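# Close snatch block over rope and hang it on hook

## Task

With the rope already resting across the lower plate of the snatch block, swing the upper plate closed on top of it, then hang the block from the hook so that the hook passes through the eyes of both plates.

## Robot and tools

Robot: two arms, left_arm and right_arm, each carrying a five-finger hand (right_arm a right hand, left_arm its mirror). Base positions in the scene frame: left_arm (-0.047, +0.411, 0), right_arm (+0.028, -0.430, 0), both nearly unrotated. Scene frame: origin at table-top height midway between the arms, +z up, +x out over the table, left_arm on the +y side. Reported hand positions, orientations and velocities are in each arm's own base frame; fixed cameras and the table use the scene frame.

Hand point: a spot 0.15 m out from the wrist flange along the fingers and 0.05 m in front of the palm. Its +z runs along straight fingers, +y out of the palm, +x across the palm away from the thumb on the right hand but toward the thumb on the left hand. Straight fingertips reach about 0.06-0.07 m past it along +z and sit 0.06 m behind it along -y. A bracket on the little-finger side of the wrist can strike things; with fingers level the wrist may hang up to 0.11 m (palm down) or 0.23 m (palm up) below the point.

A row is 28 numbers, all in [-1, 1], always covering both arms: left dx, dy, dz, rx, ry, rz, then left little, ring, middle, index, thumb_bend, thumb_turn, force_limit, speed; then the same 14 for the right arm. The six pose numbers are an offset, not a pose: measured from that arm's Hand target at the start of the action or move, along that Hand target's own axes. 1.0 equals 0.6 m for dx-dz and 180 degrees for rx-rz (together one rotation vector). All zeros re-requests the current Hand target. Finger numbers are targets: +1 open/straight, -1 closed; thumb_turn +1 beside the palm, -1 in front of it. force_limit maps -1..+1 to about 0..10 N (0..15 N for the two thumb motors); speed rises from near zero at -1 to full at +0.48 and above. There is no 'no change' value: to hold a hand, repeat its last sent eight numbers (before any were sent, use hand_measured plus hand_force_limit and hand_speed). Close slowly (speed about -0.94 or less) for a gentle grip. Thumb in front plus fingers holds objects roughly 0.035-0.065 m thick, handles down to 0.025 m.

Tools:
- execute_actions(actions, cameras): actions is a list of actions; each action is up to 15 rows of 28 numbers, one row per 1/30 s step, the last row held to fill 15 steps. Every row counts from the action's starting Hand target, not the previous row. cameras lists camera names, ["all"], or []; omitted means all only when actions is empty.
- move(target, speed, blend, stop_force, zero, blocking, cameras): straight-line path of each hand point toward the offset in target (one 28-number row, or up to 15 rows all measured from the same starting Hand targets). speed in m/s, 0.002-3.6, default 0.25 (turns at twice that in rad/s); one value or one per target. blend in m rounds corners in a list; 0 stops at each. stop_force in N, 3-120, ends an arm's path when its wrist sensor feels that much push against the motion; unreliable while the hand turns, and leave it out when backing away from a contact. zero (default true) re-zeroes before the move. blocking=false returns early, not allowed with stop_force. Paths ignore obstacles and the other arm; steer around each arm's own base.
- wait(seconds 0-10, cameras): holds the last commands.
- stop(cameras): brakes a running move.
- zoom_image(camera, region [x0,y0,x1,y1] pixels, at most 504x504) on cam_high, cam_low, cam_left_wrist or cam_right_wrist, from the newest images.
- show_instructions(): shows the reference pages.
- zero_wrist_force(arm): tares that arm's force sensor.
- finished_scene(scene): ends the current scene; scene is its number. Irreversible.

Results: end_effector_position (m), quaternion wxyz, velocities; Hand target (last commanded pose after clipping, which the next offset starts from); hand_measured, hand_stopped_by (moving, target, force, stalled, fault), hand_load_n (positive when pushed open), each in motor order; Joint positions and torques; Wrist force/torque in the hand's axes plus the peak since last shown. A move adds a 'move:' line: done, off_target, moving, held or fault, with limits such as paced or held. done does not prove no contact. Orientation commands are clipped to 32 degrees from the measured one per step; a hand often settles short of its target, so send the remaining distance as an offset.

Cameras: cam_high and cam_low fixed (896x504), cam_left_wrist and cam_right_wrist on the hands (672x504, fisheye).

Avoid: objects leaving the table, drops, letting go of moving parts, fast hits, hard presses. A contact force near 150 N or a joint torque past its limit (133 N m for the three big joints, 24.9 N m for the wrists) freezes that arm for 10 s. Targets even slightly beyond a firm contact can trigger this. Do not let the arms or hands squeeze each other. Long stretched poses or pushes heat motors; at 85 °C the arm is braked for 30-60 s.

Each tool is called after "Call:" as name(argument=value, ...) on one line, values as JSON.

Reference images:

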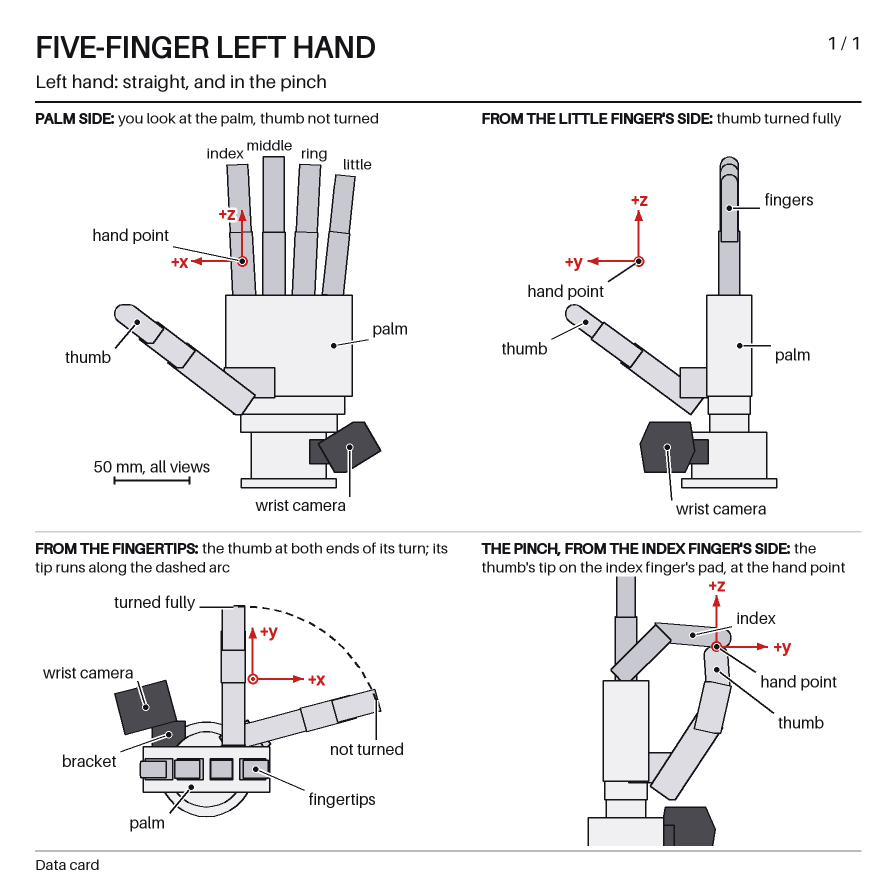

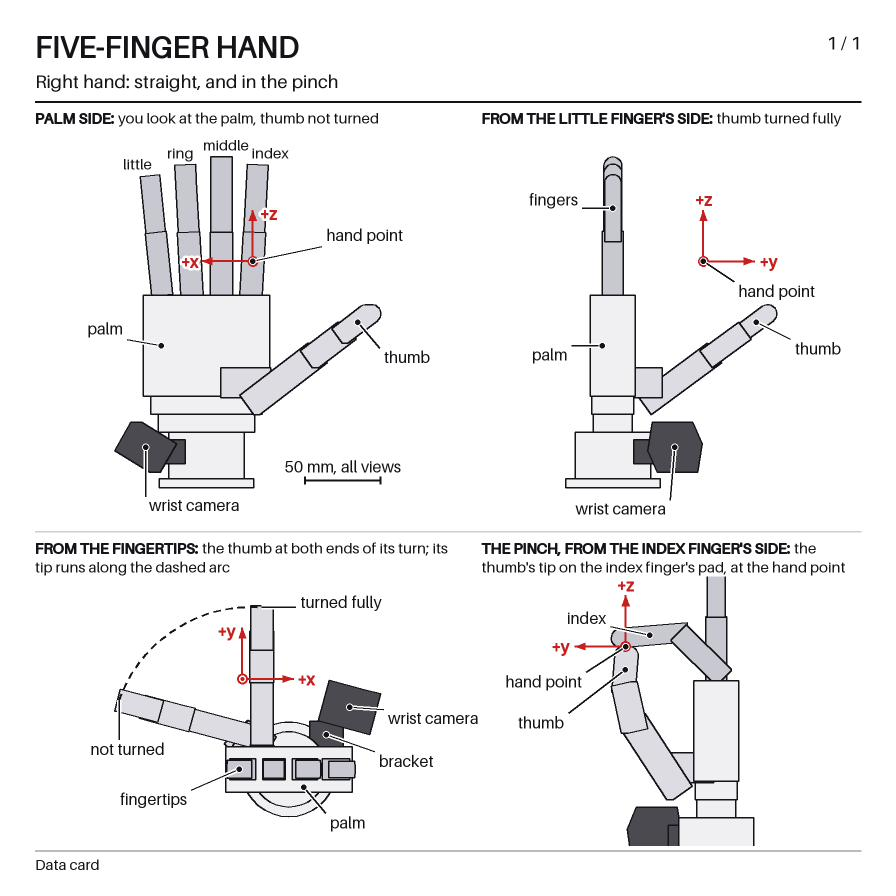

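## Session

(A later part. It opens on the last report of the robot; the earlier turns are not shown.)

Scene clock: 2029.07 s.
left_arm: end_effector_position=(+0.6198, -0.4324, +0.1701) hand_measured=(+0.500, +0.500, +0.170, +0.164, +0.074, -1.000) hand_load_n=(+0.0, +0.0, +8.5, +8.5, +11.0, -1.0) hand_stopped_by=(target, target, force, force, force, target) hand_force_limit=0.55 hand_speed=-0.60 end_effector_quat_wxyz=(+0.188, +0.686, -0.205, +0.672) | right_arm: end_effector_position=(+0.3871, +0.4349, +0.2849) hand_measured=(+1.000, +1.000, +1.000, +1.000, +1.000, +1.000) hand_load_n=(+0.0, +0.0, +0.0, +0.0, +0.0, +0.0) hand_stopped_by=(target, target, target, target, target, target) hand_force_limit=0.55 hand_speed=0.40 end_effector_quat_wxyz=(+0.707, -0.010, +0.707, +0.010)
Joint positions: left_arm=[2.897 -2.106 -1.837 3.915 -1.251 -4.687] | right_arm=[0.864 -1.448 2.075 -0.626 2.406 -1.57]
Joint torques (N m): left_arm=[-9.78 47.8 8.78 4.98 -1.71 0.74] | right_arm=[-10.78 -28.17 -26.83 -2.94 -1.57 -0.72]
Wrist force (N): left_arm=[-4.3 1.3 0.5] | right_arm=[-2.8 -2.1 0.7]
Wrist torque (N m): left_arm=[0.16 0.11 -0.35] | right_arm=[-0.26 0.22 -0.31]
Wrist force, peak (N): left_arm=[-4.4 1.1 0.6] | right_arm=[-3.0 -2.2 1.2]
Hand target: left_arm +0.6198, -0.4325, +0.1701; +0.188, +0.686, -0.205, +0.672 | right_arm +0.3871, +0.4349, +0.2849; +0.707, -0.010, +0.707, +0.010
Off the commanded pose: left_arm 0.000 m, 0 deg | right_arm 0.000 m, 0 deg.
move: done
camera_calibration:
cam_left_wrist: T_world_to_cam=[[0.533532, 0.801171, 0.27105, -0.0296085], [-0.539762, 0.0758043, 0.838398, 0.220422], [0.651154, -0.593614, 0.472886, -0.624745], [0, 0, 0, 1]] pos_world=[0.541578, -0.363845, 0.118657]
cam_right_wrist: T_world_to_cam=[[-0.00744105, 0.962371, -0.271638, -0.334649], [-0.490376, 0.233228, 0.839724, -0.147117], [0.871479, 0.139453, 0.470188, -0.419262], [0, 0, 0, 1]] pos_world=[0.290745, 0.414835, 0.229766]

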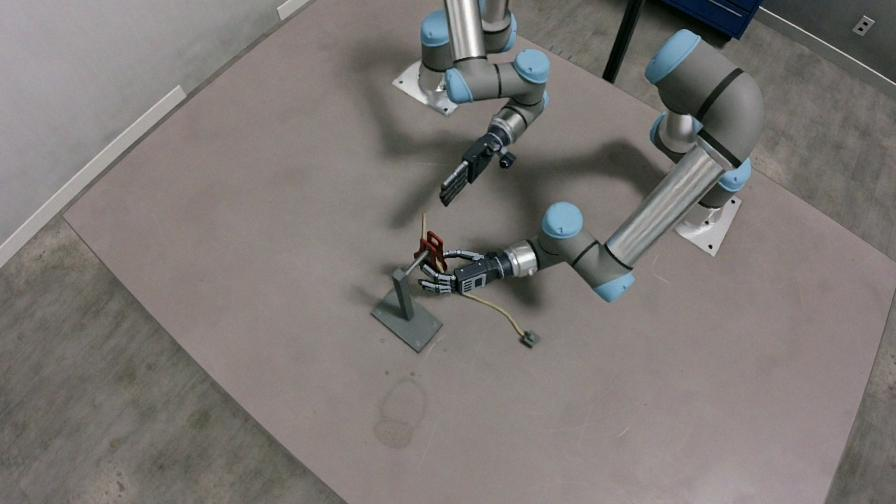

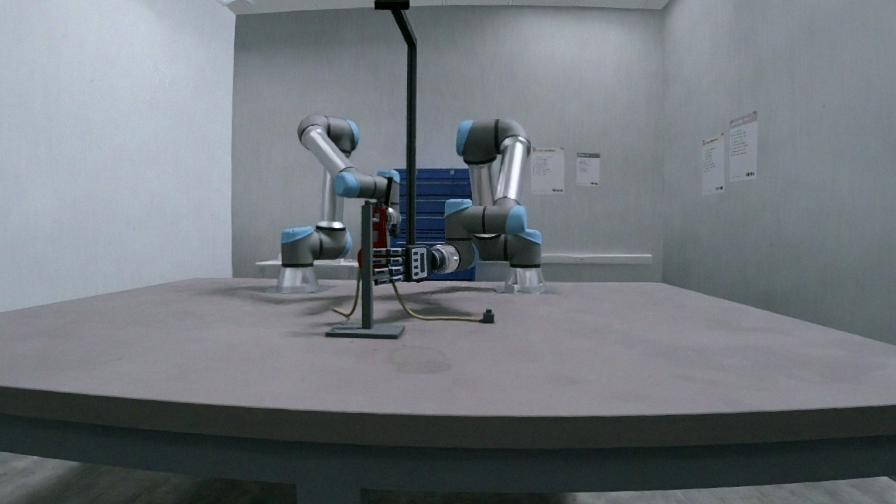

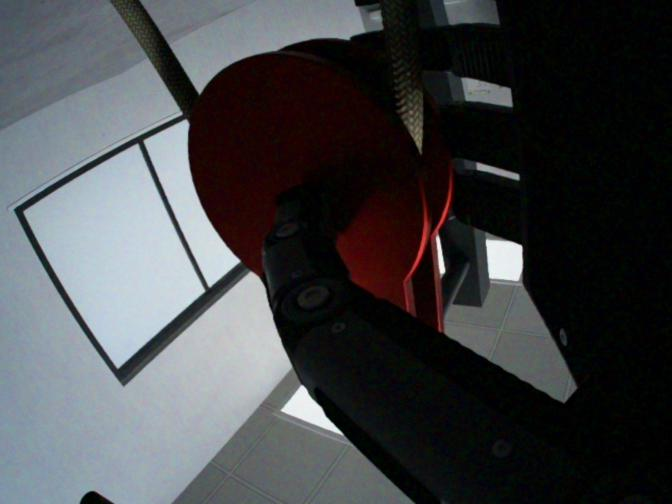

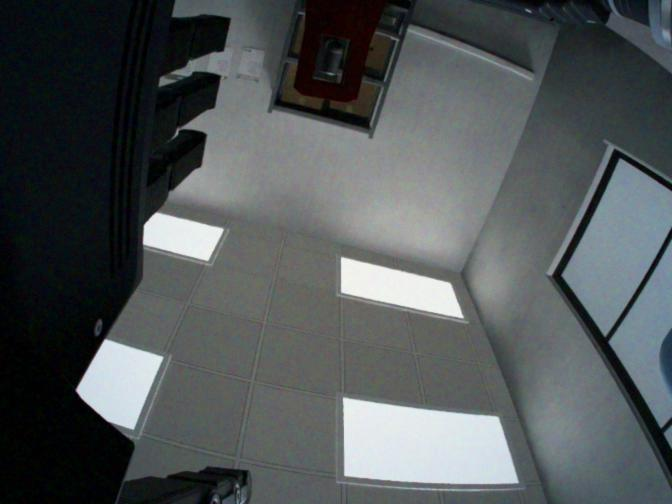

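Call:
move(target=[0.0003,-0.0106,0.0169,0,0,0,0.3,0.3,-0.2,-0.25,-0.5,-1,0.55,-0.6,0,0,0,0,0,0,1,1,1,1,1,1,0.55,0.4], speed=0.015, stop_force=4, cameras=["cam_right_wrist","cam_left_wrist","cam_low","cam_high"])

Call:
zoom_image(camera="cam_right_wrist", region=[305, 28, 361, 98])

Call:
zoom_image(camera="cam_low", region=[367, 205, 391, 229])

Call:
zoom_image(camera="cam_high", region=[405, 228, 450, 273])

Scene clock: 2061.10 s.
left_arm: end_effector_position=(+0.6318, -0.4325, +0.1701) hand_measured=(+0.300, +0.300, +0.170, +0.164, +0.074, -1.000) hand_load_n=(+0.0, +0.0, +9.0, +9.0, +10.5, -1.5) hand_stopped_by=(target, target, force, force, force, target) hand_force_limit=0.55 hand_speed=-0.60 end_effector_quat_wxyz=(+0.188, +0.686, -0.205, +0.672) | right_arm: end_effector_position=(+0.3871, +0.4349, +0.2849) hand_measured=(+1.000, +1.000, +1.000, +1.000, +1.000, +1.000) hand_load_n=(+0.0, +0.0, +0.0, +0.0, +0.0, +0.0) hand_stopped_by=(target, target, target, target, target, target) hand_force_limit=0.55 hand_speed=0.40 end_effector_quat_wxyz=(+0.707, -0.010, +0.707, +0.010)
Joint positions: left_arm=[2.903 -2.124 -1.804 3.9 -1.246 -4.687] | right_arm=[0.864 -1.448 2.075 -0.626 2.406 -1.57]
Joint torques (N m): left_arm=[-9.36 48.17 8.97 4.78 -1.72 0.8] | right_arm=[-10.46 -28.06 -27.71 -2.66 -1.55 -0.73]
Wrist force (N): left_arm=[-4.4 1.1 0.5] | right_arm=[-2.6 -2.0 1.0]
Wrist torque (N m): left_arm=[0.14 0.12 -0.35] | right_arm=[-0.26 0.16 -0.28]
Wrist force, peak (N): left_arm=[-4.5 1.4 0.3] | right_arm=[-2.7 -2.4 1.3]
Hand target: left_arm +0.6317, -0.4325, +0.1701; +0.188, +0.686, -0.205, +0.672 | right_arm +0.3871, +0.4349, +0.2849; +0.707, -0.010, +0.707, +0.010
Off the commanded pose: left_arm 0.000 m, 0 deg | right_arm 0.000 m, 0 deg.
move: done
camera_calibration:
cam_left_wrist: T_world_to_cam=[[0.533532, 0.801171, 0.27105, -0.0359575], [-0.539762, 0.0758043, 0.838398, 0.226845], [0.651154, -0.593614, 0.472886, -0.632494], [0, 0, 0, 1]] pos_world=[0.553478, -0.363845, 0.118657]
cam_right_wrist: T_world_to_cam=[[-0.00744105, 0.962371, -0.271638, -0.334649], [-0.490376, 0.233228, 0.839724, -0.147117], [0.871479, 0.139453, 0.470188, -0.419262], [0, 0, 0, 1]] pos_world=[0.290745, 0.414835, 0.229766]

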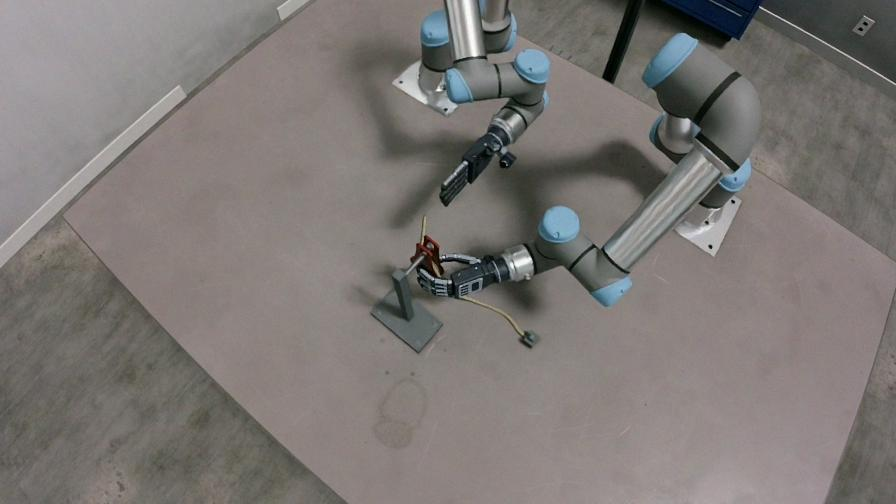

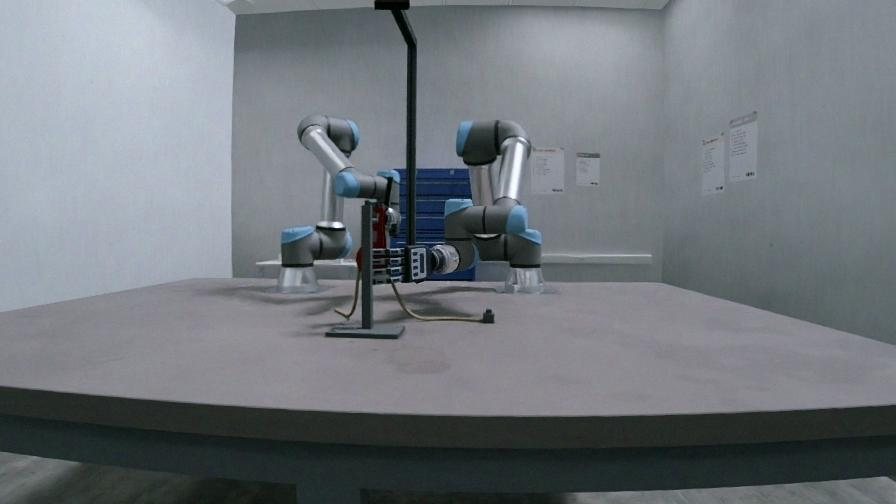

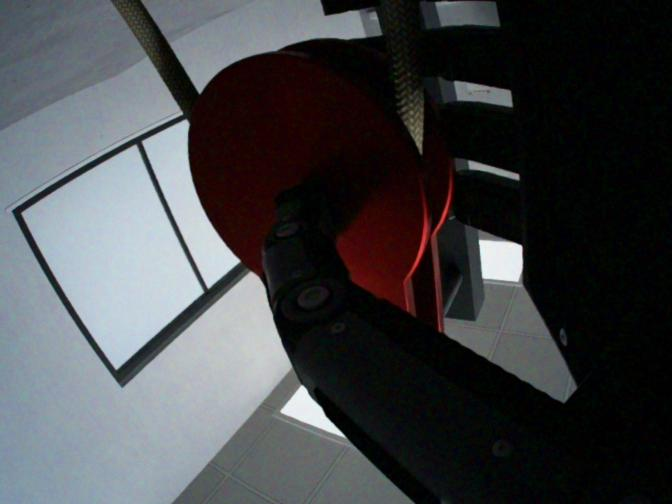

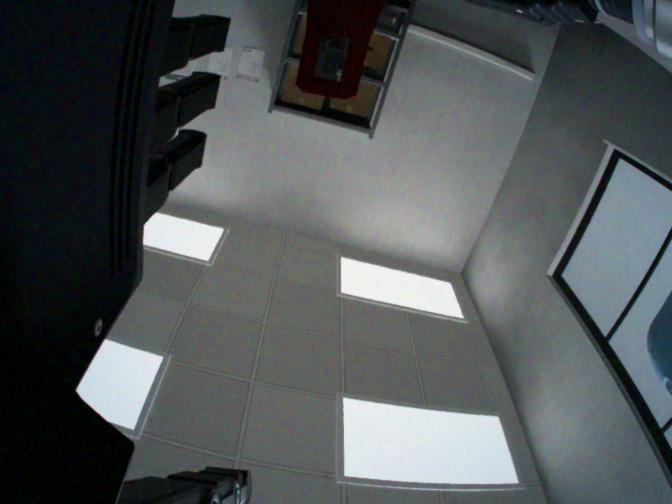

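Scaled by 7.200 from the camera's 672x504 image, which has a finer 960x720 frame.

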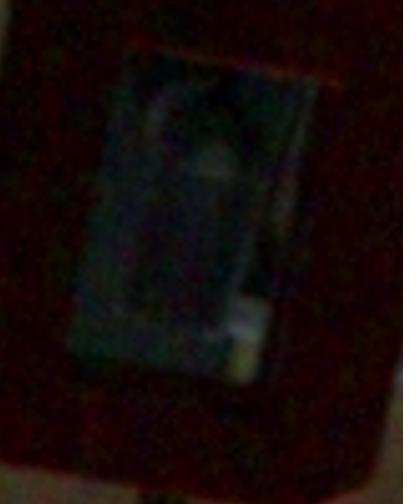

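Scaled by 21.000 from the camera's 896x504 image, which has a finer 1280x720 frame.

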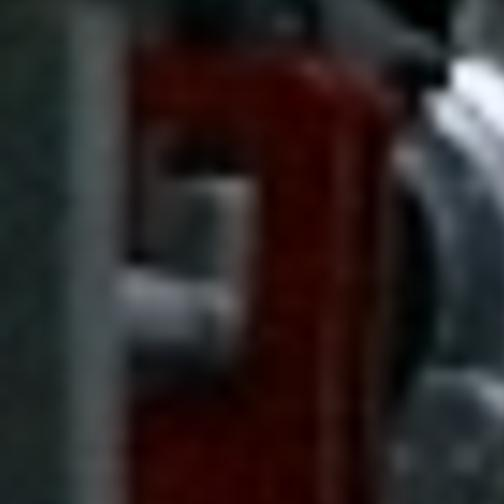

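Scaled by 11.200 from the camera's 896x504 image, which has a finer 1280x720 frame.

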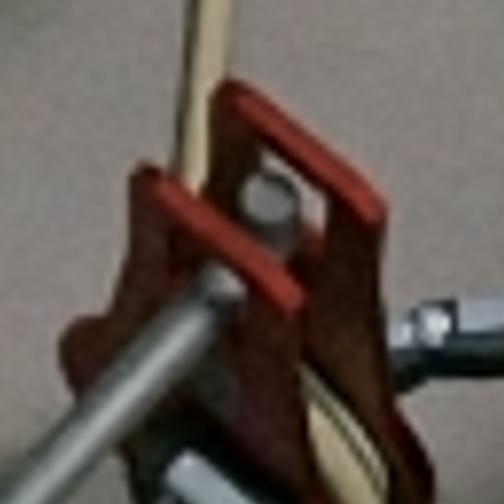

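Call:
move(target=[-0.0008,-0.0112,0.0166,0,0,0,0.3,0.3,-0.2,-0.25,-0.5,-1,0.55,-0.6,0,0,0,0,0,0,1,1,1,1,1,1,0.55,0.4], speed=0.015, stop_force=4, cameras=["cam_right_wrist","cam_low","cam_high"])

Call:
zoom_image(camera="cam_right_wrist", region=[305, 28, 361, 98])

Call:
zoom_image(camera="cam_low", region=[367, 205, 391, 229])

Call:
zoom_image(camera="cam_high", region=[405, 228, 450, 273])

Scene clock: 2071.23 s.
left_arm: end_effector_position=(+0.6438, -0.4321, +0.1695) hand_measured=(+0.300, +0.300, +0.170, +0.164, +0.074, -1.000) hand_load_n=(-0.5, +0.0, +8.5, +9.0, +10.5, -1.0) hand_stopped_by=(target, target, force, force, force, target) hand_force_limit=0.55 hand_speed=-0.60 end_effector_quat_wxyz=(+0.188, +0.686, -0.205, +0.672) | right_arm: end_effector_position=(+0.3871, +0.4349, +0.2849) hand_measured=(+1.000, +1.000, +1.000, +1.000, +1.000, +1.000) hand_load_n=(+0.0, +0.0, +0.0, +0.0, +0.0, +0.0) hand_stopped_by=(target, target, target, target, target, target) hand_force_limit=0.55 hand_speed=0.40 end_effector_quat_wxyz=(+0.707, -0.010, +0.707, +0.010)
Joint positions: left_arm=[2.909 -2.144 -1.771 3.886 -1.239 -4.686] | right_arm=[0.864 -1.448 2.075 -0.626 2.406 -1.57]
Joint torques (N m): left_arm=[-11.5 48.96 10.02 4.77 -1.72 0.74] | right_arm=[-10.16 -28.34 -27.01 -2.36 -1.49 -0.77]
Wrist force (N): left_arm=[-4.3 1.0 0.3] | right_arm=[-2.5 -1.9 1.3]
Wrist torque (N m): left_arm=[0.15 0.10 -0.35] | right_arm=[-0.27 0.14 -0.27]
Wrist force, peak (N): left_arm=[-4.5 1.2 0.5] | right_arm=[-2.7 -2.4 1.4]
Hand target: left_arm +0.6437, -0.4321, +0.1695; +0.188, +0.686, -0.205, +0.672 | right_arm +0.3871, +0.4349, +0.2849; +0.707, -0.010, +0.707, +0.010
Off the commanded pose: left_arm 0.000 m, 0 deg | right_arm 0.000 m, 0 deg.
move: done
camera_calibration:
cam_right_wrist: T_world_to_cam=[[-0.00744105, 0.962371, -0.271638, -0.334649], [-0.490376, 0.233228, 0.839724, -0.147117], [0.871479, 0.139453, 0.470188, -0.419262], [0, 0, 0, 1]] pos_world=[0.290745, 0.414835, 0.229766]
Images, in order (width x height): cam_high 896x504, cam_low 896x504, cam_right_wrist 672x504.

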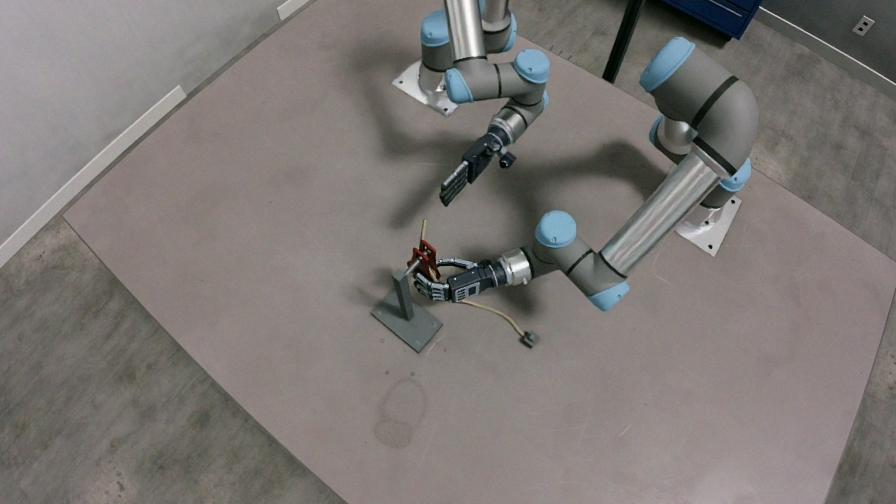

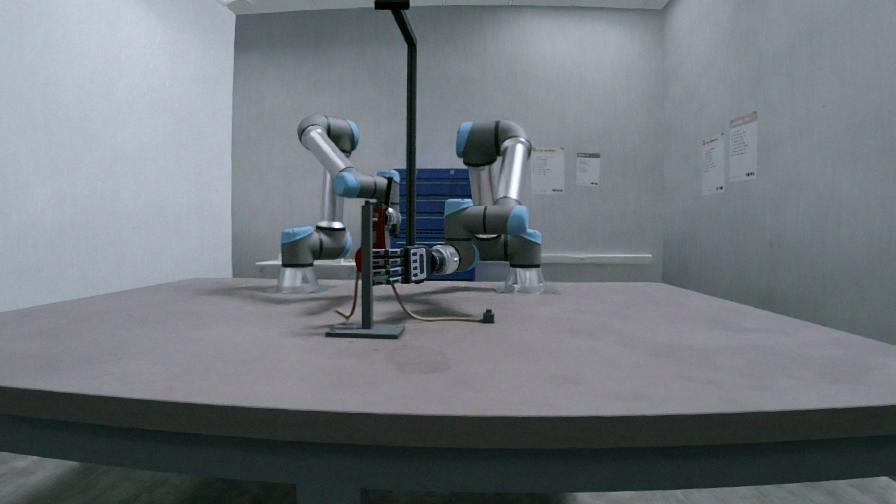

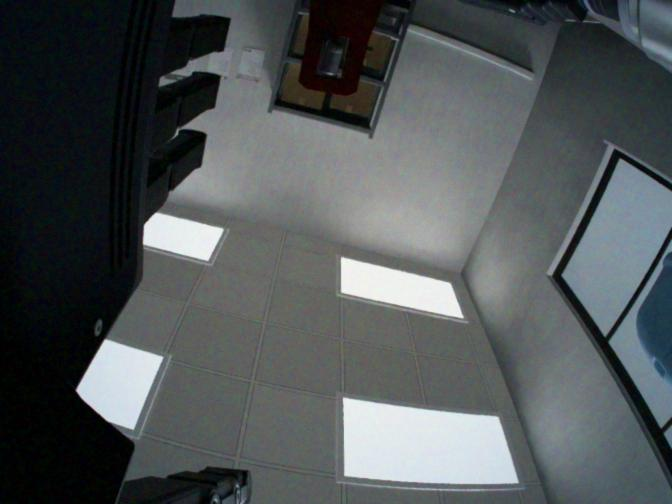

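Scaled by 7.200 from the camera's 672x504 image, which has a finer 960x720 frame.

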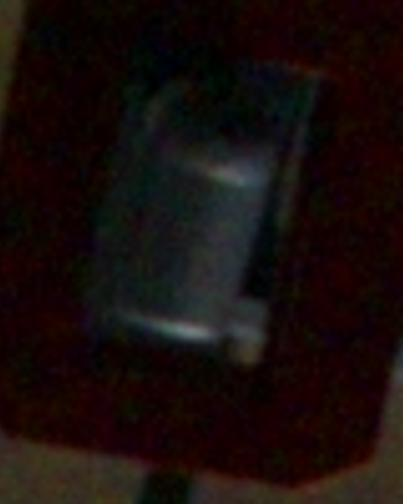

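Scaled by 21.000 from the camera's 896x504 image, which has a finer 1280x720 frame.

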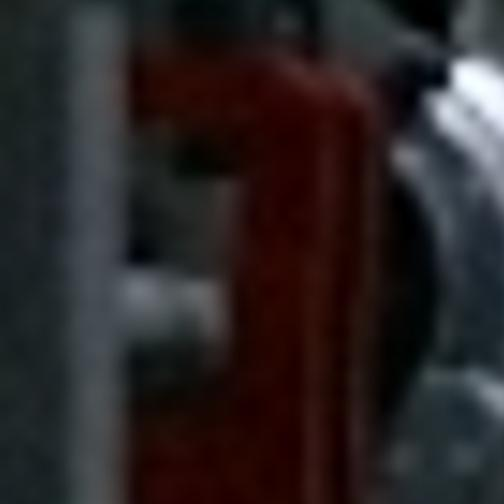

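Scaled by 11.200 from the camera's 896x504 image, which has a finer 1280x720 frame.

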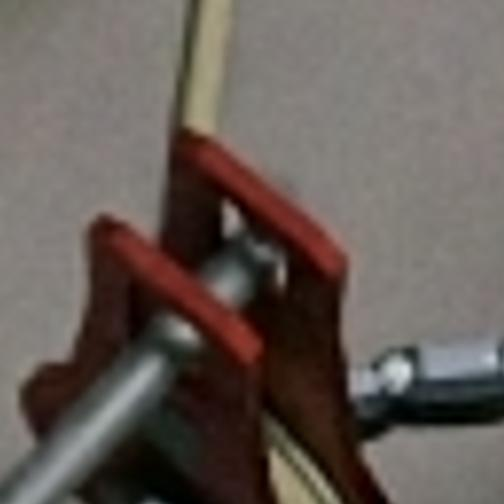

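Call:
move(target=[0.0003,-0.0128,0.0195,0,0,0,0.3,0.3,-0.2,-0.25,-0.5,-1,0.55,-0.6,0,0,0,0,0,0,1,1,1,1,1,1,0.55,0.4], speed=0.015, stop_force=4, cameras=["cam_right_wrist","cam_low","cam_high","cam_left_wrist"])

Call:
zoom_image(camera="cam_right_wrist", region=[305, 28, 361, 98])

Call:
zoom_image(camera="cam_low", region=[355, 195, 405, 235])

Call:
zoom_image(camera="cam_high", region=[400, 228, 450, 278])

Scene clock: 2079.70 s.
left_arm: end_effector_position=(+0.6578, -0.4319, +0.1695) hand_measured=(+0.300, +0.300, +0.170, +0.164, +0.074, -1.000) hand_load_n=(+0.0, +0.0, +8.5, +9.0, +10.5, -1.5) hand_stopped_by=(target, target, force, force, force, target) hand_force_limit=0.55 hand_speed=-0.60 end_effector_quat_wxyz=(+0.188, +0.686, -0.205, +0.672) | right_arm: end_effector_position=(+0.3871, +0.4349, +0.2849) hand_measured=(+1.000, +1.000, +1.000, +1.000, +1.000, +1.000) hand_load_n=(+0.0, +0.0, +0.0, +0.0, +0.0, +0.0) hand_stopped_by=(target, target, target, target, target, target) hand_force_limit=0.55 hand_speed=0.40 end_effector_quat_wxyz=(+0.707, -0.010, +0.707, +0.010)
Joint positions: left_arm=[2.916 -2.165 -1.731 3.868 -1.233 -4.686] | right_arm=[0.864 -1.448 2.075 -0.626 2.406 -1.57]
Joint torques (N m): left_arm=[-9.17 50.22 11.65 4.93 -1.61 0.81] | right_arm=[-9.89 -27.82 -27.14 -1.99 -1.52 -0.77]
Wrist force (N): left_arm=[-4.0 1.2 0.5] | right_arm=[-2.7 -1.9 1.2]
Wrist torque (N m): left_arm=[0.17 0.10 -0.36] | right_arm=[-0.27 0.18 -0.30]
Wrist force, peak (N): left_arm=[-4.5 1.5 0.6] | right_arm=[-3.0 -2.4 0.9]
Hand target: left_arm +0.6577, -0.4319, +0.1695; +0.188, +0.686, -0.205, +0.672 | right_arm +0.3871, +0.4349, +0.2849; +0.707, -0.010, +0.707, +0.010
Off the commanded pose: left_arm 0.000 m, 0 deg | right_arm 0.000 m, 0 deg.
move: done
camera_calibration:
cam_left_wrist: T_world_to_cam=[[0.533532, 0.801171, 0.27105, -0.0501474], [-0.539762, 0.0758043, 0.838398, 0.241337], [0.651154, -0.593614, 0.472886, -0.648784], [0, 0, 0, 1]] pos_world=[0.579478, -0.363245, 0.118057]
cam_right_wrist: T_world_to_cam=[[-0.00744105, 0.962371, -0.271638, -0.334649], [-0.490376, 0.233228, 0.839724, -0.147117], [0.871479, 0.139453, 0.470188, -0.419262], [0, 0, 0, 1]] pos_world=[0.290745, 0.414835, 0.229766]

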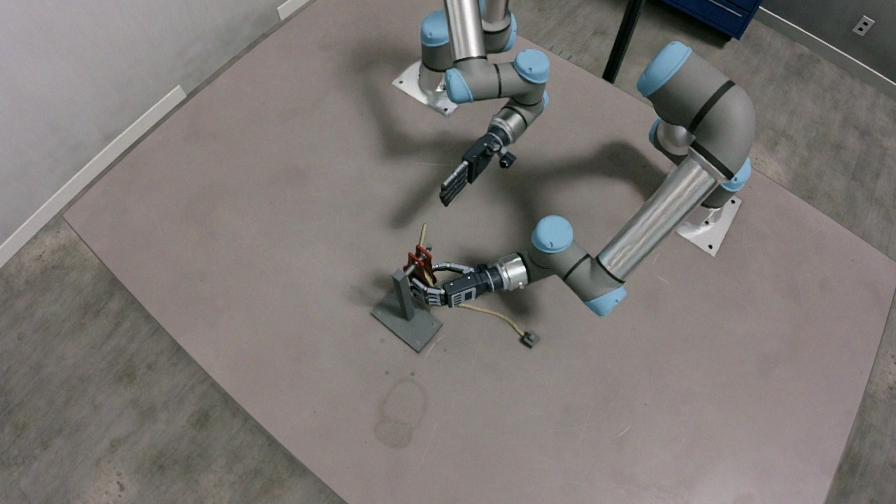

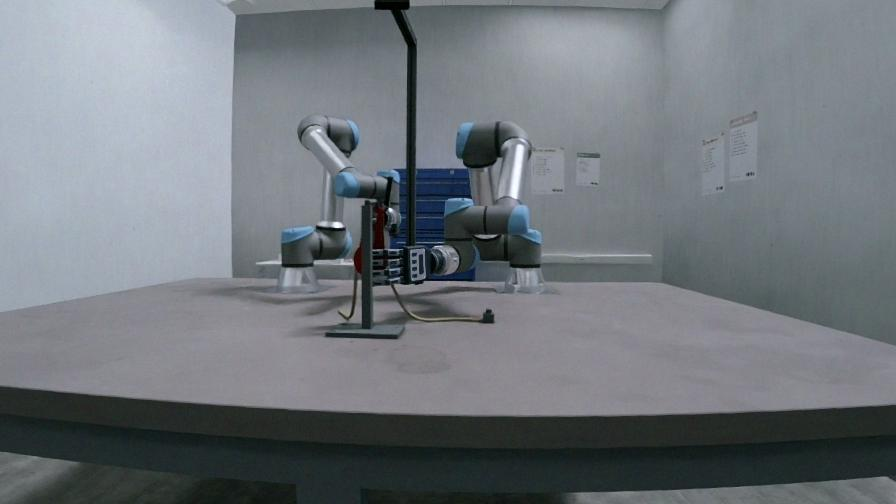

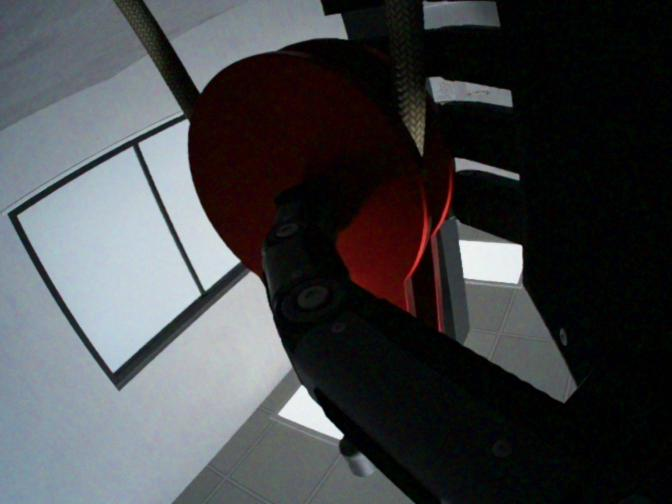

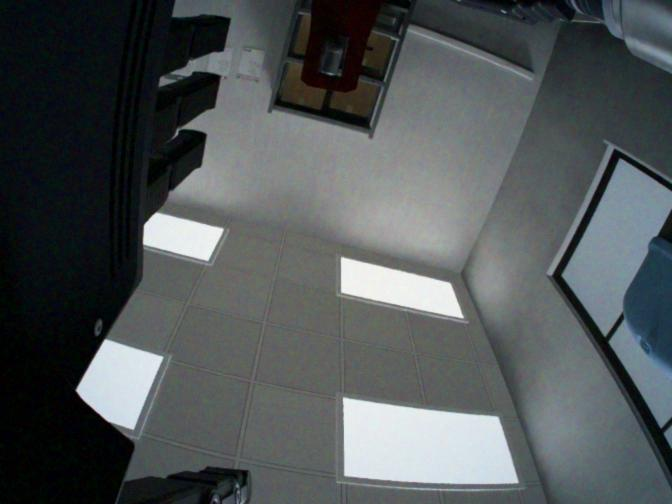

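Scaled by 7.200 from the camera's 672x504 image, which has a finer 960x720 frame.

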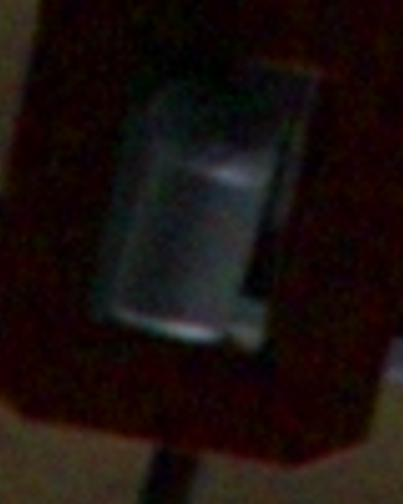

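Scaled by 10.080 from the camera's 896x504 image, which has a finer 1280x720 frame.

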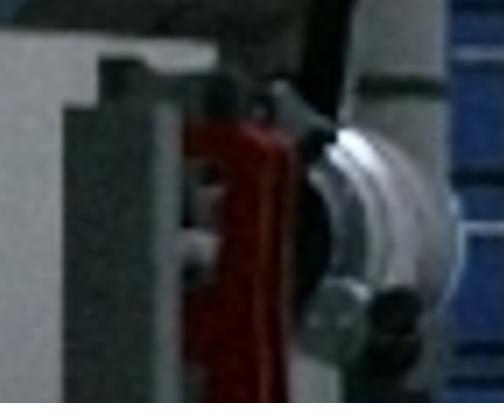

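Scaled by 10.080 from the camera's 896x504 image, which has a finer 1280x720 frame.

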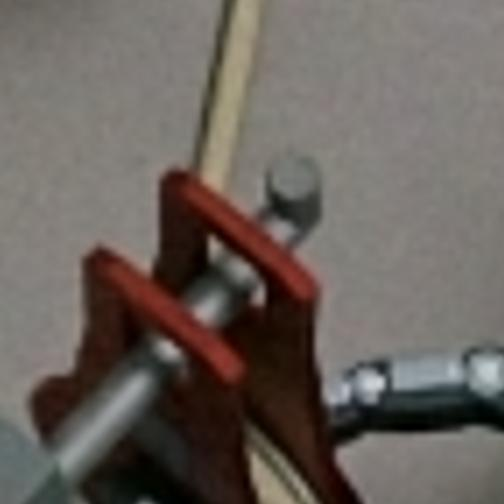

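Call:
move(target=[-0.03,0.0005,0.0008,0,0,0,0.3,0.3,-0.2,-0.25,-0.5,-1,0.55,-0.6,0,0,0,0,0,0,1,1,1,1,1,1,0.55,0.4], speed=0.01, stop_force=3, cameras=["cam_right_wrist","cam_low","cam_high","cam_left_wrist"])

Call:
zoom_image(camera="cam_right_wrist", region=[305, 28, 361, 98])

Call:
zoom_image(camera="cam_low", region=[355, 195, 405, 235])

Call:
zoom_image(camera="cam_high", region=[400, 228, 450, 278])

Scene clock: 2092.70 s.
left_arm: end_effector_position=(+0.6577, -0.4319, +0.1531) hand_measured=(+0.300, +0.300, +0.170, +0.164, +0.074, -1.000) hand_load_n=(+0.0, +0.0, +8.5, +8.5, +11.0, -1.0) hand_stopped_by=(target, target, force, force, force, target) hand_force_limit=0.55 hand_speed=-0.60 end_effector_quat_wxyz=(+0.188, +0.686, -0.205, +0.672) | right_arm: end_effector_position=(+0.3871, +0.4349, +0.2849) hand_measured=(+1.000, +1.000, +1.000, +1.000, +1.000, +1.000) hand_load_n=(+0.0, +0.0, +0.0, +0.0, +0.0, +0.0) hand_stopped_by=(target, target, target, target, target, target) hand_force_limit=0.55 hand_speed=0.40 end_effector_quat_wxyz=(+0.707, -0.010, +0.707, +0.010)
Joint positions: left_arm=[2.916 -2.193 -1.738 3.903 -1.233 -4.686] | right_arm=[0.864 -1.448 2.075 -0.626 2.406 -1.57]
Joint torques (N m): left_arm=[-11.03 47.89 22.94 -0.43 -1.02 0.84] | right_arm=[-10.03 -28.24 -27.04 -1.72 -1.54 -0.8]
Wrist force (N): left_arm=[-1.1 0.9 0.6] | right_arm=[-2.6 -2.3 0.8]
Wrist torque (N m): left_arm=[0.15 0.23 -0.34] | right_arm=[-0.30 0.17 -0.30]
Wrist force, peak (N): left_arm=[-4.4 1.4 0.4] | right_arm=[-3.0 -2.3 1.3]
Hand target: left_arm +0.6577, -0.4319, +0.1531; +0.188, +0.686, -0.205, +0.672 (not the last commanded pose) | right_arm +0.3871, +0.4349, +0.2849; +0.707, -0.010, +0.707, +0.010
Off the commanded pose: left_arm 0.002 m, 0 deg | right_arm 0.000 m, 0 deg.
move: contact (left_arm)
camera_calibration:
cam_left_wrist: T_world_to_cam=[[0.533538, 0.801143, 0.271121, -0.0457233], [-0.53984, 0.0758065, 0.838347, 0.255138], [0.651084, -0.593652, 0.472935, -0.641007], [0, 0, 0, 1]] pos_world=[0.579477, -0.363245, 0.101657]
cam_right_wrist: T_world_to_cam=[[-0.00744105, 0.962371, -0.271638, -0.334649], [-0.490376, 0.233228, 0.839724, -0.147117], [0.871479, 0.139453, 0.470188, -0.419262], [0, 0, 0, 1]] pos_world=[0.290745, 0.414835, 0.229766]

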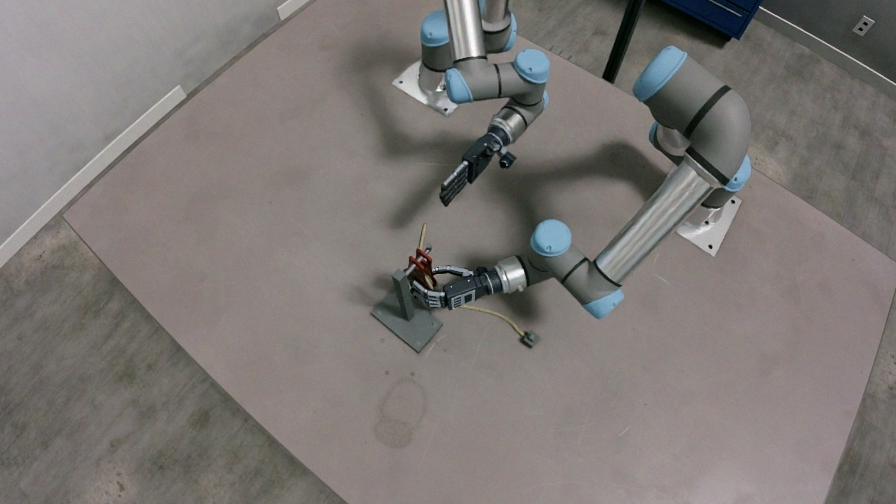

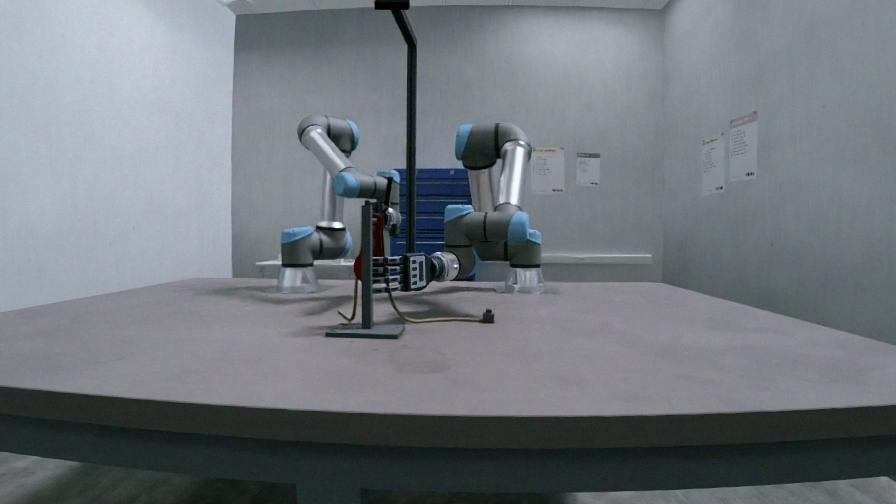

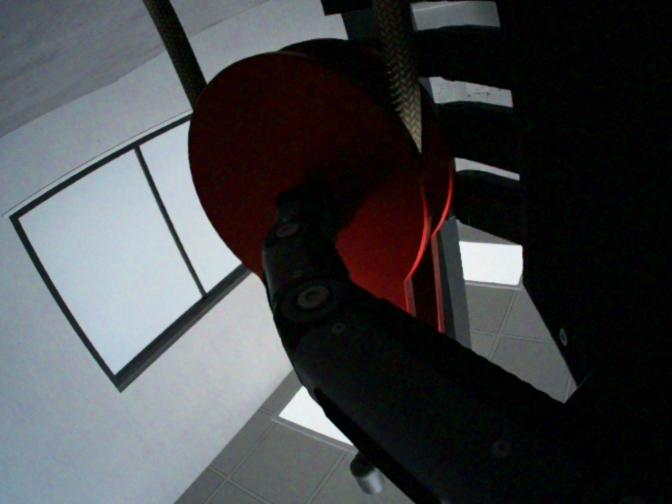

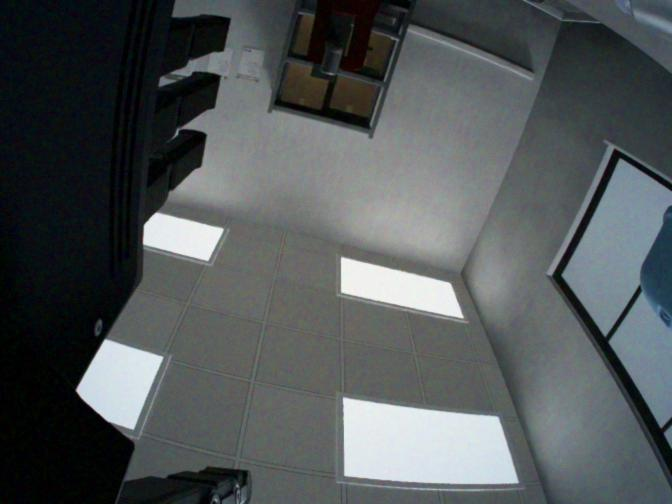

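Scaled by 7.200 from the camera's 672x504 image, which has a finer 960x720 frame.

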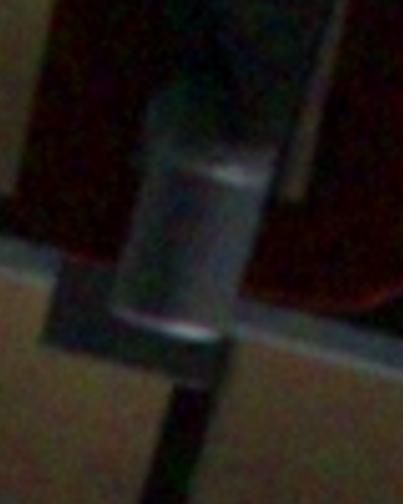

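Scaled by 10.080 from the camera's 896x504 image, which has a finer 1280x720 frame.

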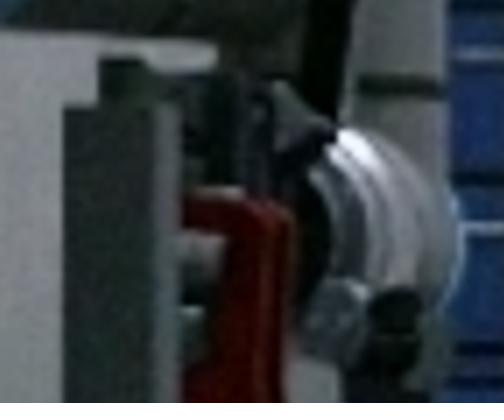

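Scaled by 10.080 from the camera's 896x504 image, which has a finer 1280x720 frame.

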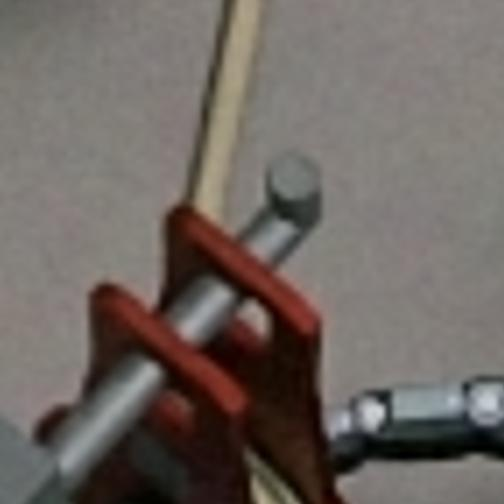

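Call:
move(target=[0,0,0,0,0,0,0.3,0.3,0.28,0.28,0.3,-1,0.55,-0.7,0,0,0,0,0,0,1,1,1,1,1,1,0.55,0.4], speed=0.01, cameras=["cam_high","cam_left_wrist"])

Call:
zoom_image(camera="cam_high", region=[400, 228, 470, 298])

Scene clock: 2100.57 s.
left_arm: end_effector_position=(+0.6577, -0.4319, +0.1531) hand_measured=(+0.300, +0.300, +0.280, +0.280, +0.300, -1.000) hand_load_n=(+0.0, +0.0, +0.0, +0.0, +0.0, +0.0) hand_stopped_by=(target, target, target, target, target, target) hand_force_limit=0.55 hand_speed=-0.70 end_effector_quat_wxyz=(+0.188, +0.686, -0.205, +0.672) | right_arm: end_effector_position=(+0.3871, +0.4349, +0.2849) hand_measured=(+1.000, +1.000, +1.000, +1.000, +1.000, +1.000) hand_load_n=(+0.0, +0.0, +0.0, +0.0, +0.0, +0.0) hand_stopped_by=(target, target, target, target, target, target) hand_force_limit=0.55 hand_speed=0.40 end_effector_quat_wxyz=(+0.707, -0.010, +0.707, +0.010)
Joint positions: left_arm=[2.916 -2.193 -1.738 3.903 -1.233 -4.686] | right_arm=[0.864 -1.448 2.075 -0.626 2.406 -1.57]
Joint torques (N m): left_arm=[-9.06 47.34 20.15 3.37 -1.16 0.89] | right_arm=[-9.58 -28.11 -27.08 -1.57 -1.59 -0.83]
Wrist force (N): left_arm=[-1.1 1.1 0.5] | right_arm=[-2.5 -2.2 1.2]
Wrist torque (N m): left_arm=[0.15 0.16 -0.34] | right_arm=[-0.31 0.14 -0.29]
Wrist force, peak (N): left_arm=[-1.0 1.5 -0.5] | right_arm=[-2.7 -2.5 1.1]
Hand target: left_arm +0.6577, -0.4319, +0.1531; +0.188, +0.686, -0.205, +0.672 | right_arm +0.3871, +0.4349, +0.2849; +0.707, -0.010, +0.707, +0.010
Off the commanded pose: left_arm 0.000 m, 0 deg | right_arm 0.000 m, 0 deg.
move: done
camera_calibration:
cam_left_wrist: T_world_to_cam=[[0.533538, 0.801143, 0.271121, -0.0457233], [-0.53984, 0.0758065, 0.838347, 0.255138], [0.651084, -0.593652, 0.472935, -0.641007], [0, 0, 0, 1]] pos_world=[0.579477, -0.363245, 0.101657]
Images, in order (width x height): cam_high 896x504, cam_left_wrist 672x504.

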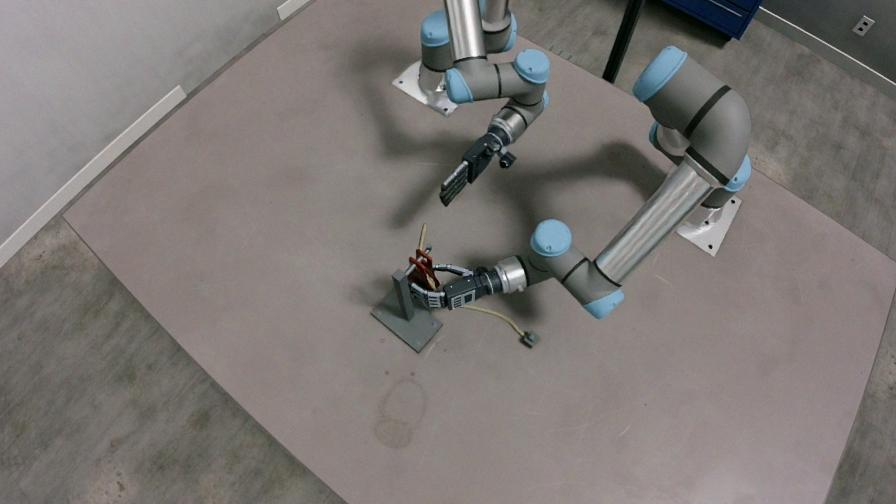

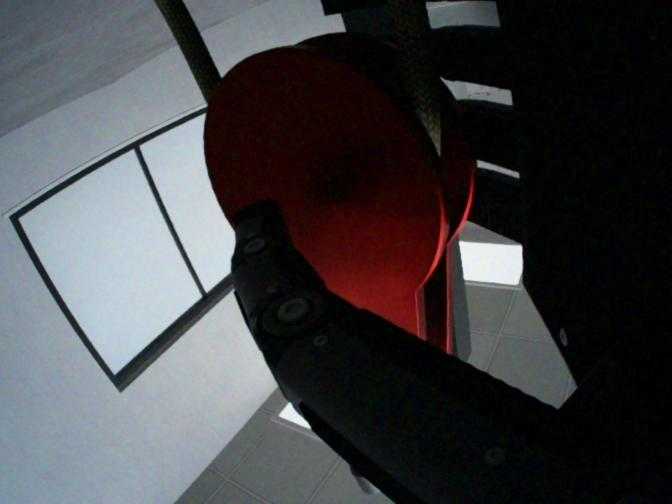

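Scaled by 7.200 from the camera's 896x504 image, which has a finer 1280x720 frame.

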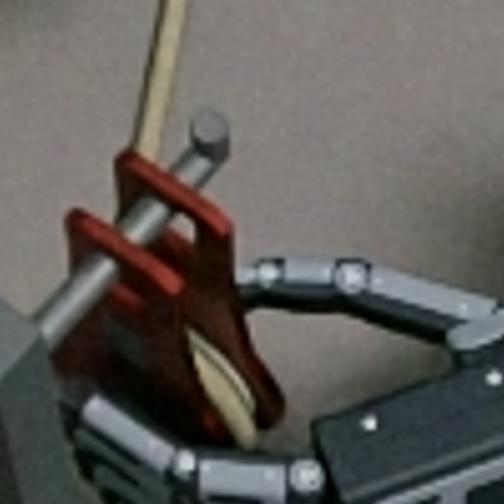

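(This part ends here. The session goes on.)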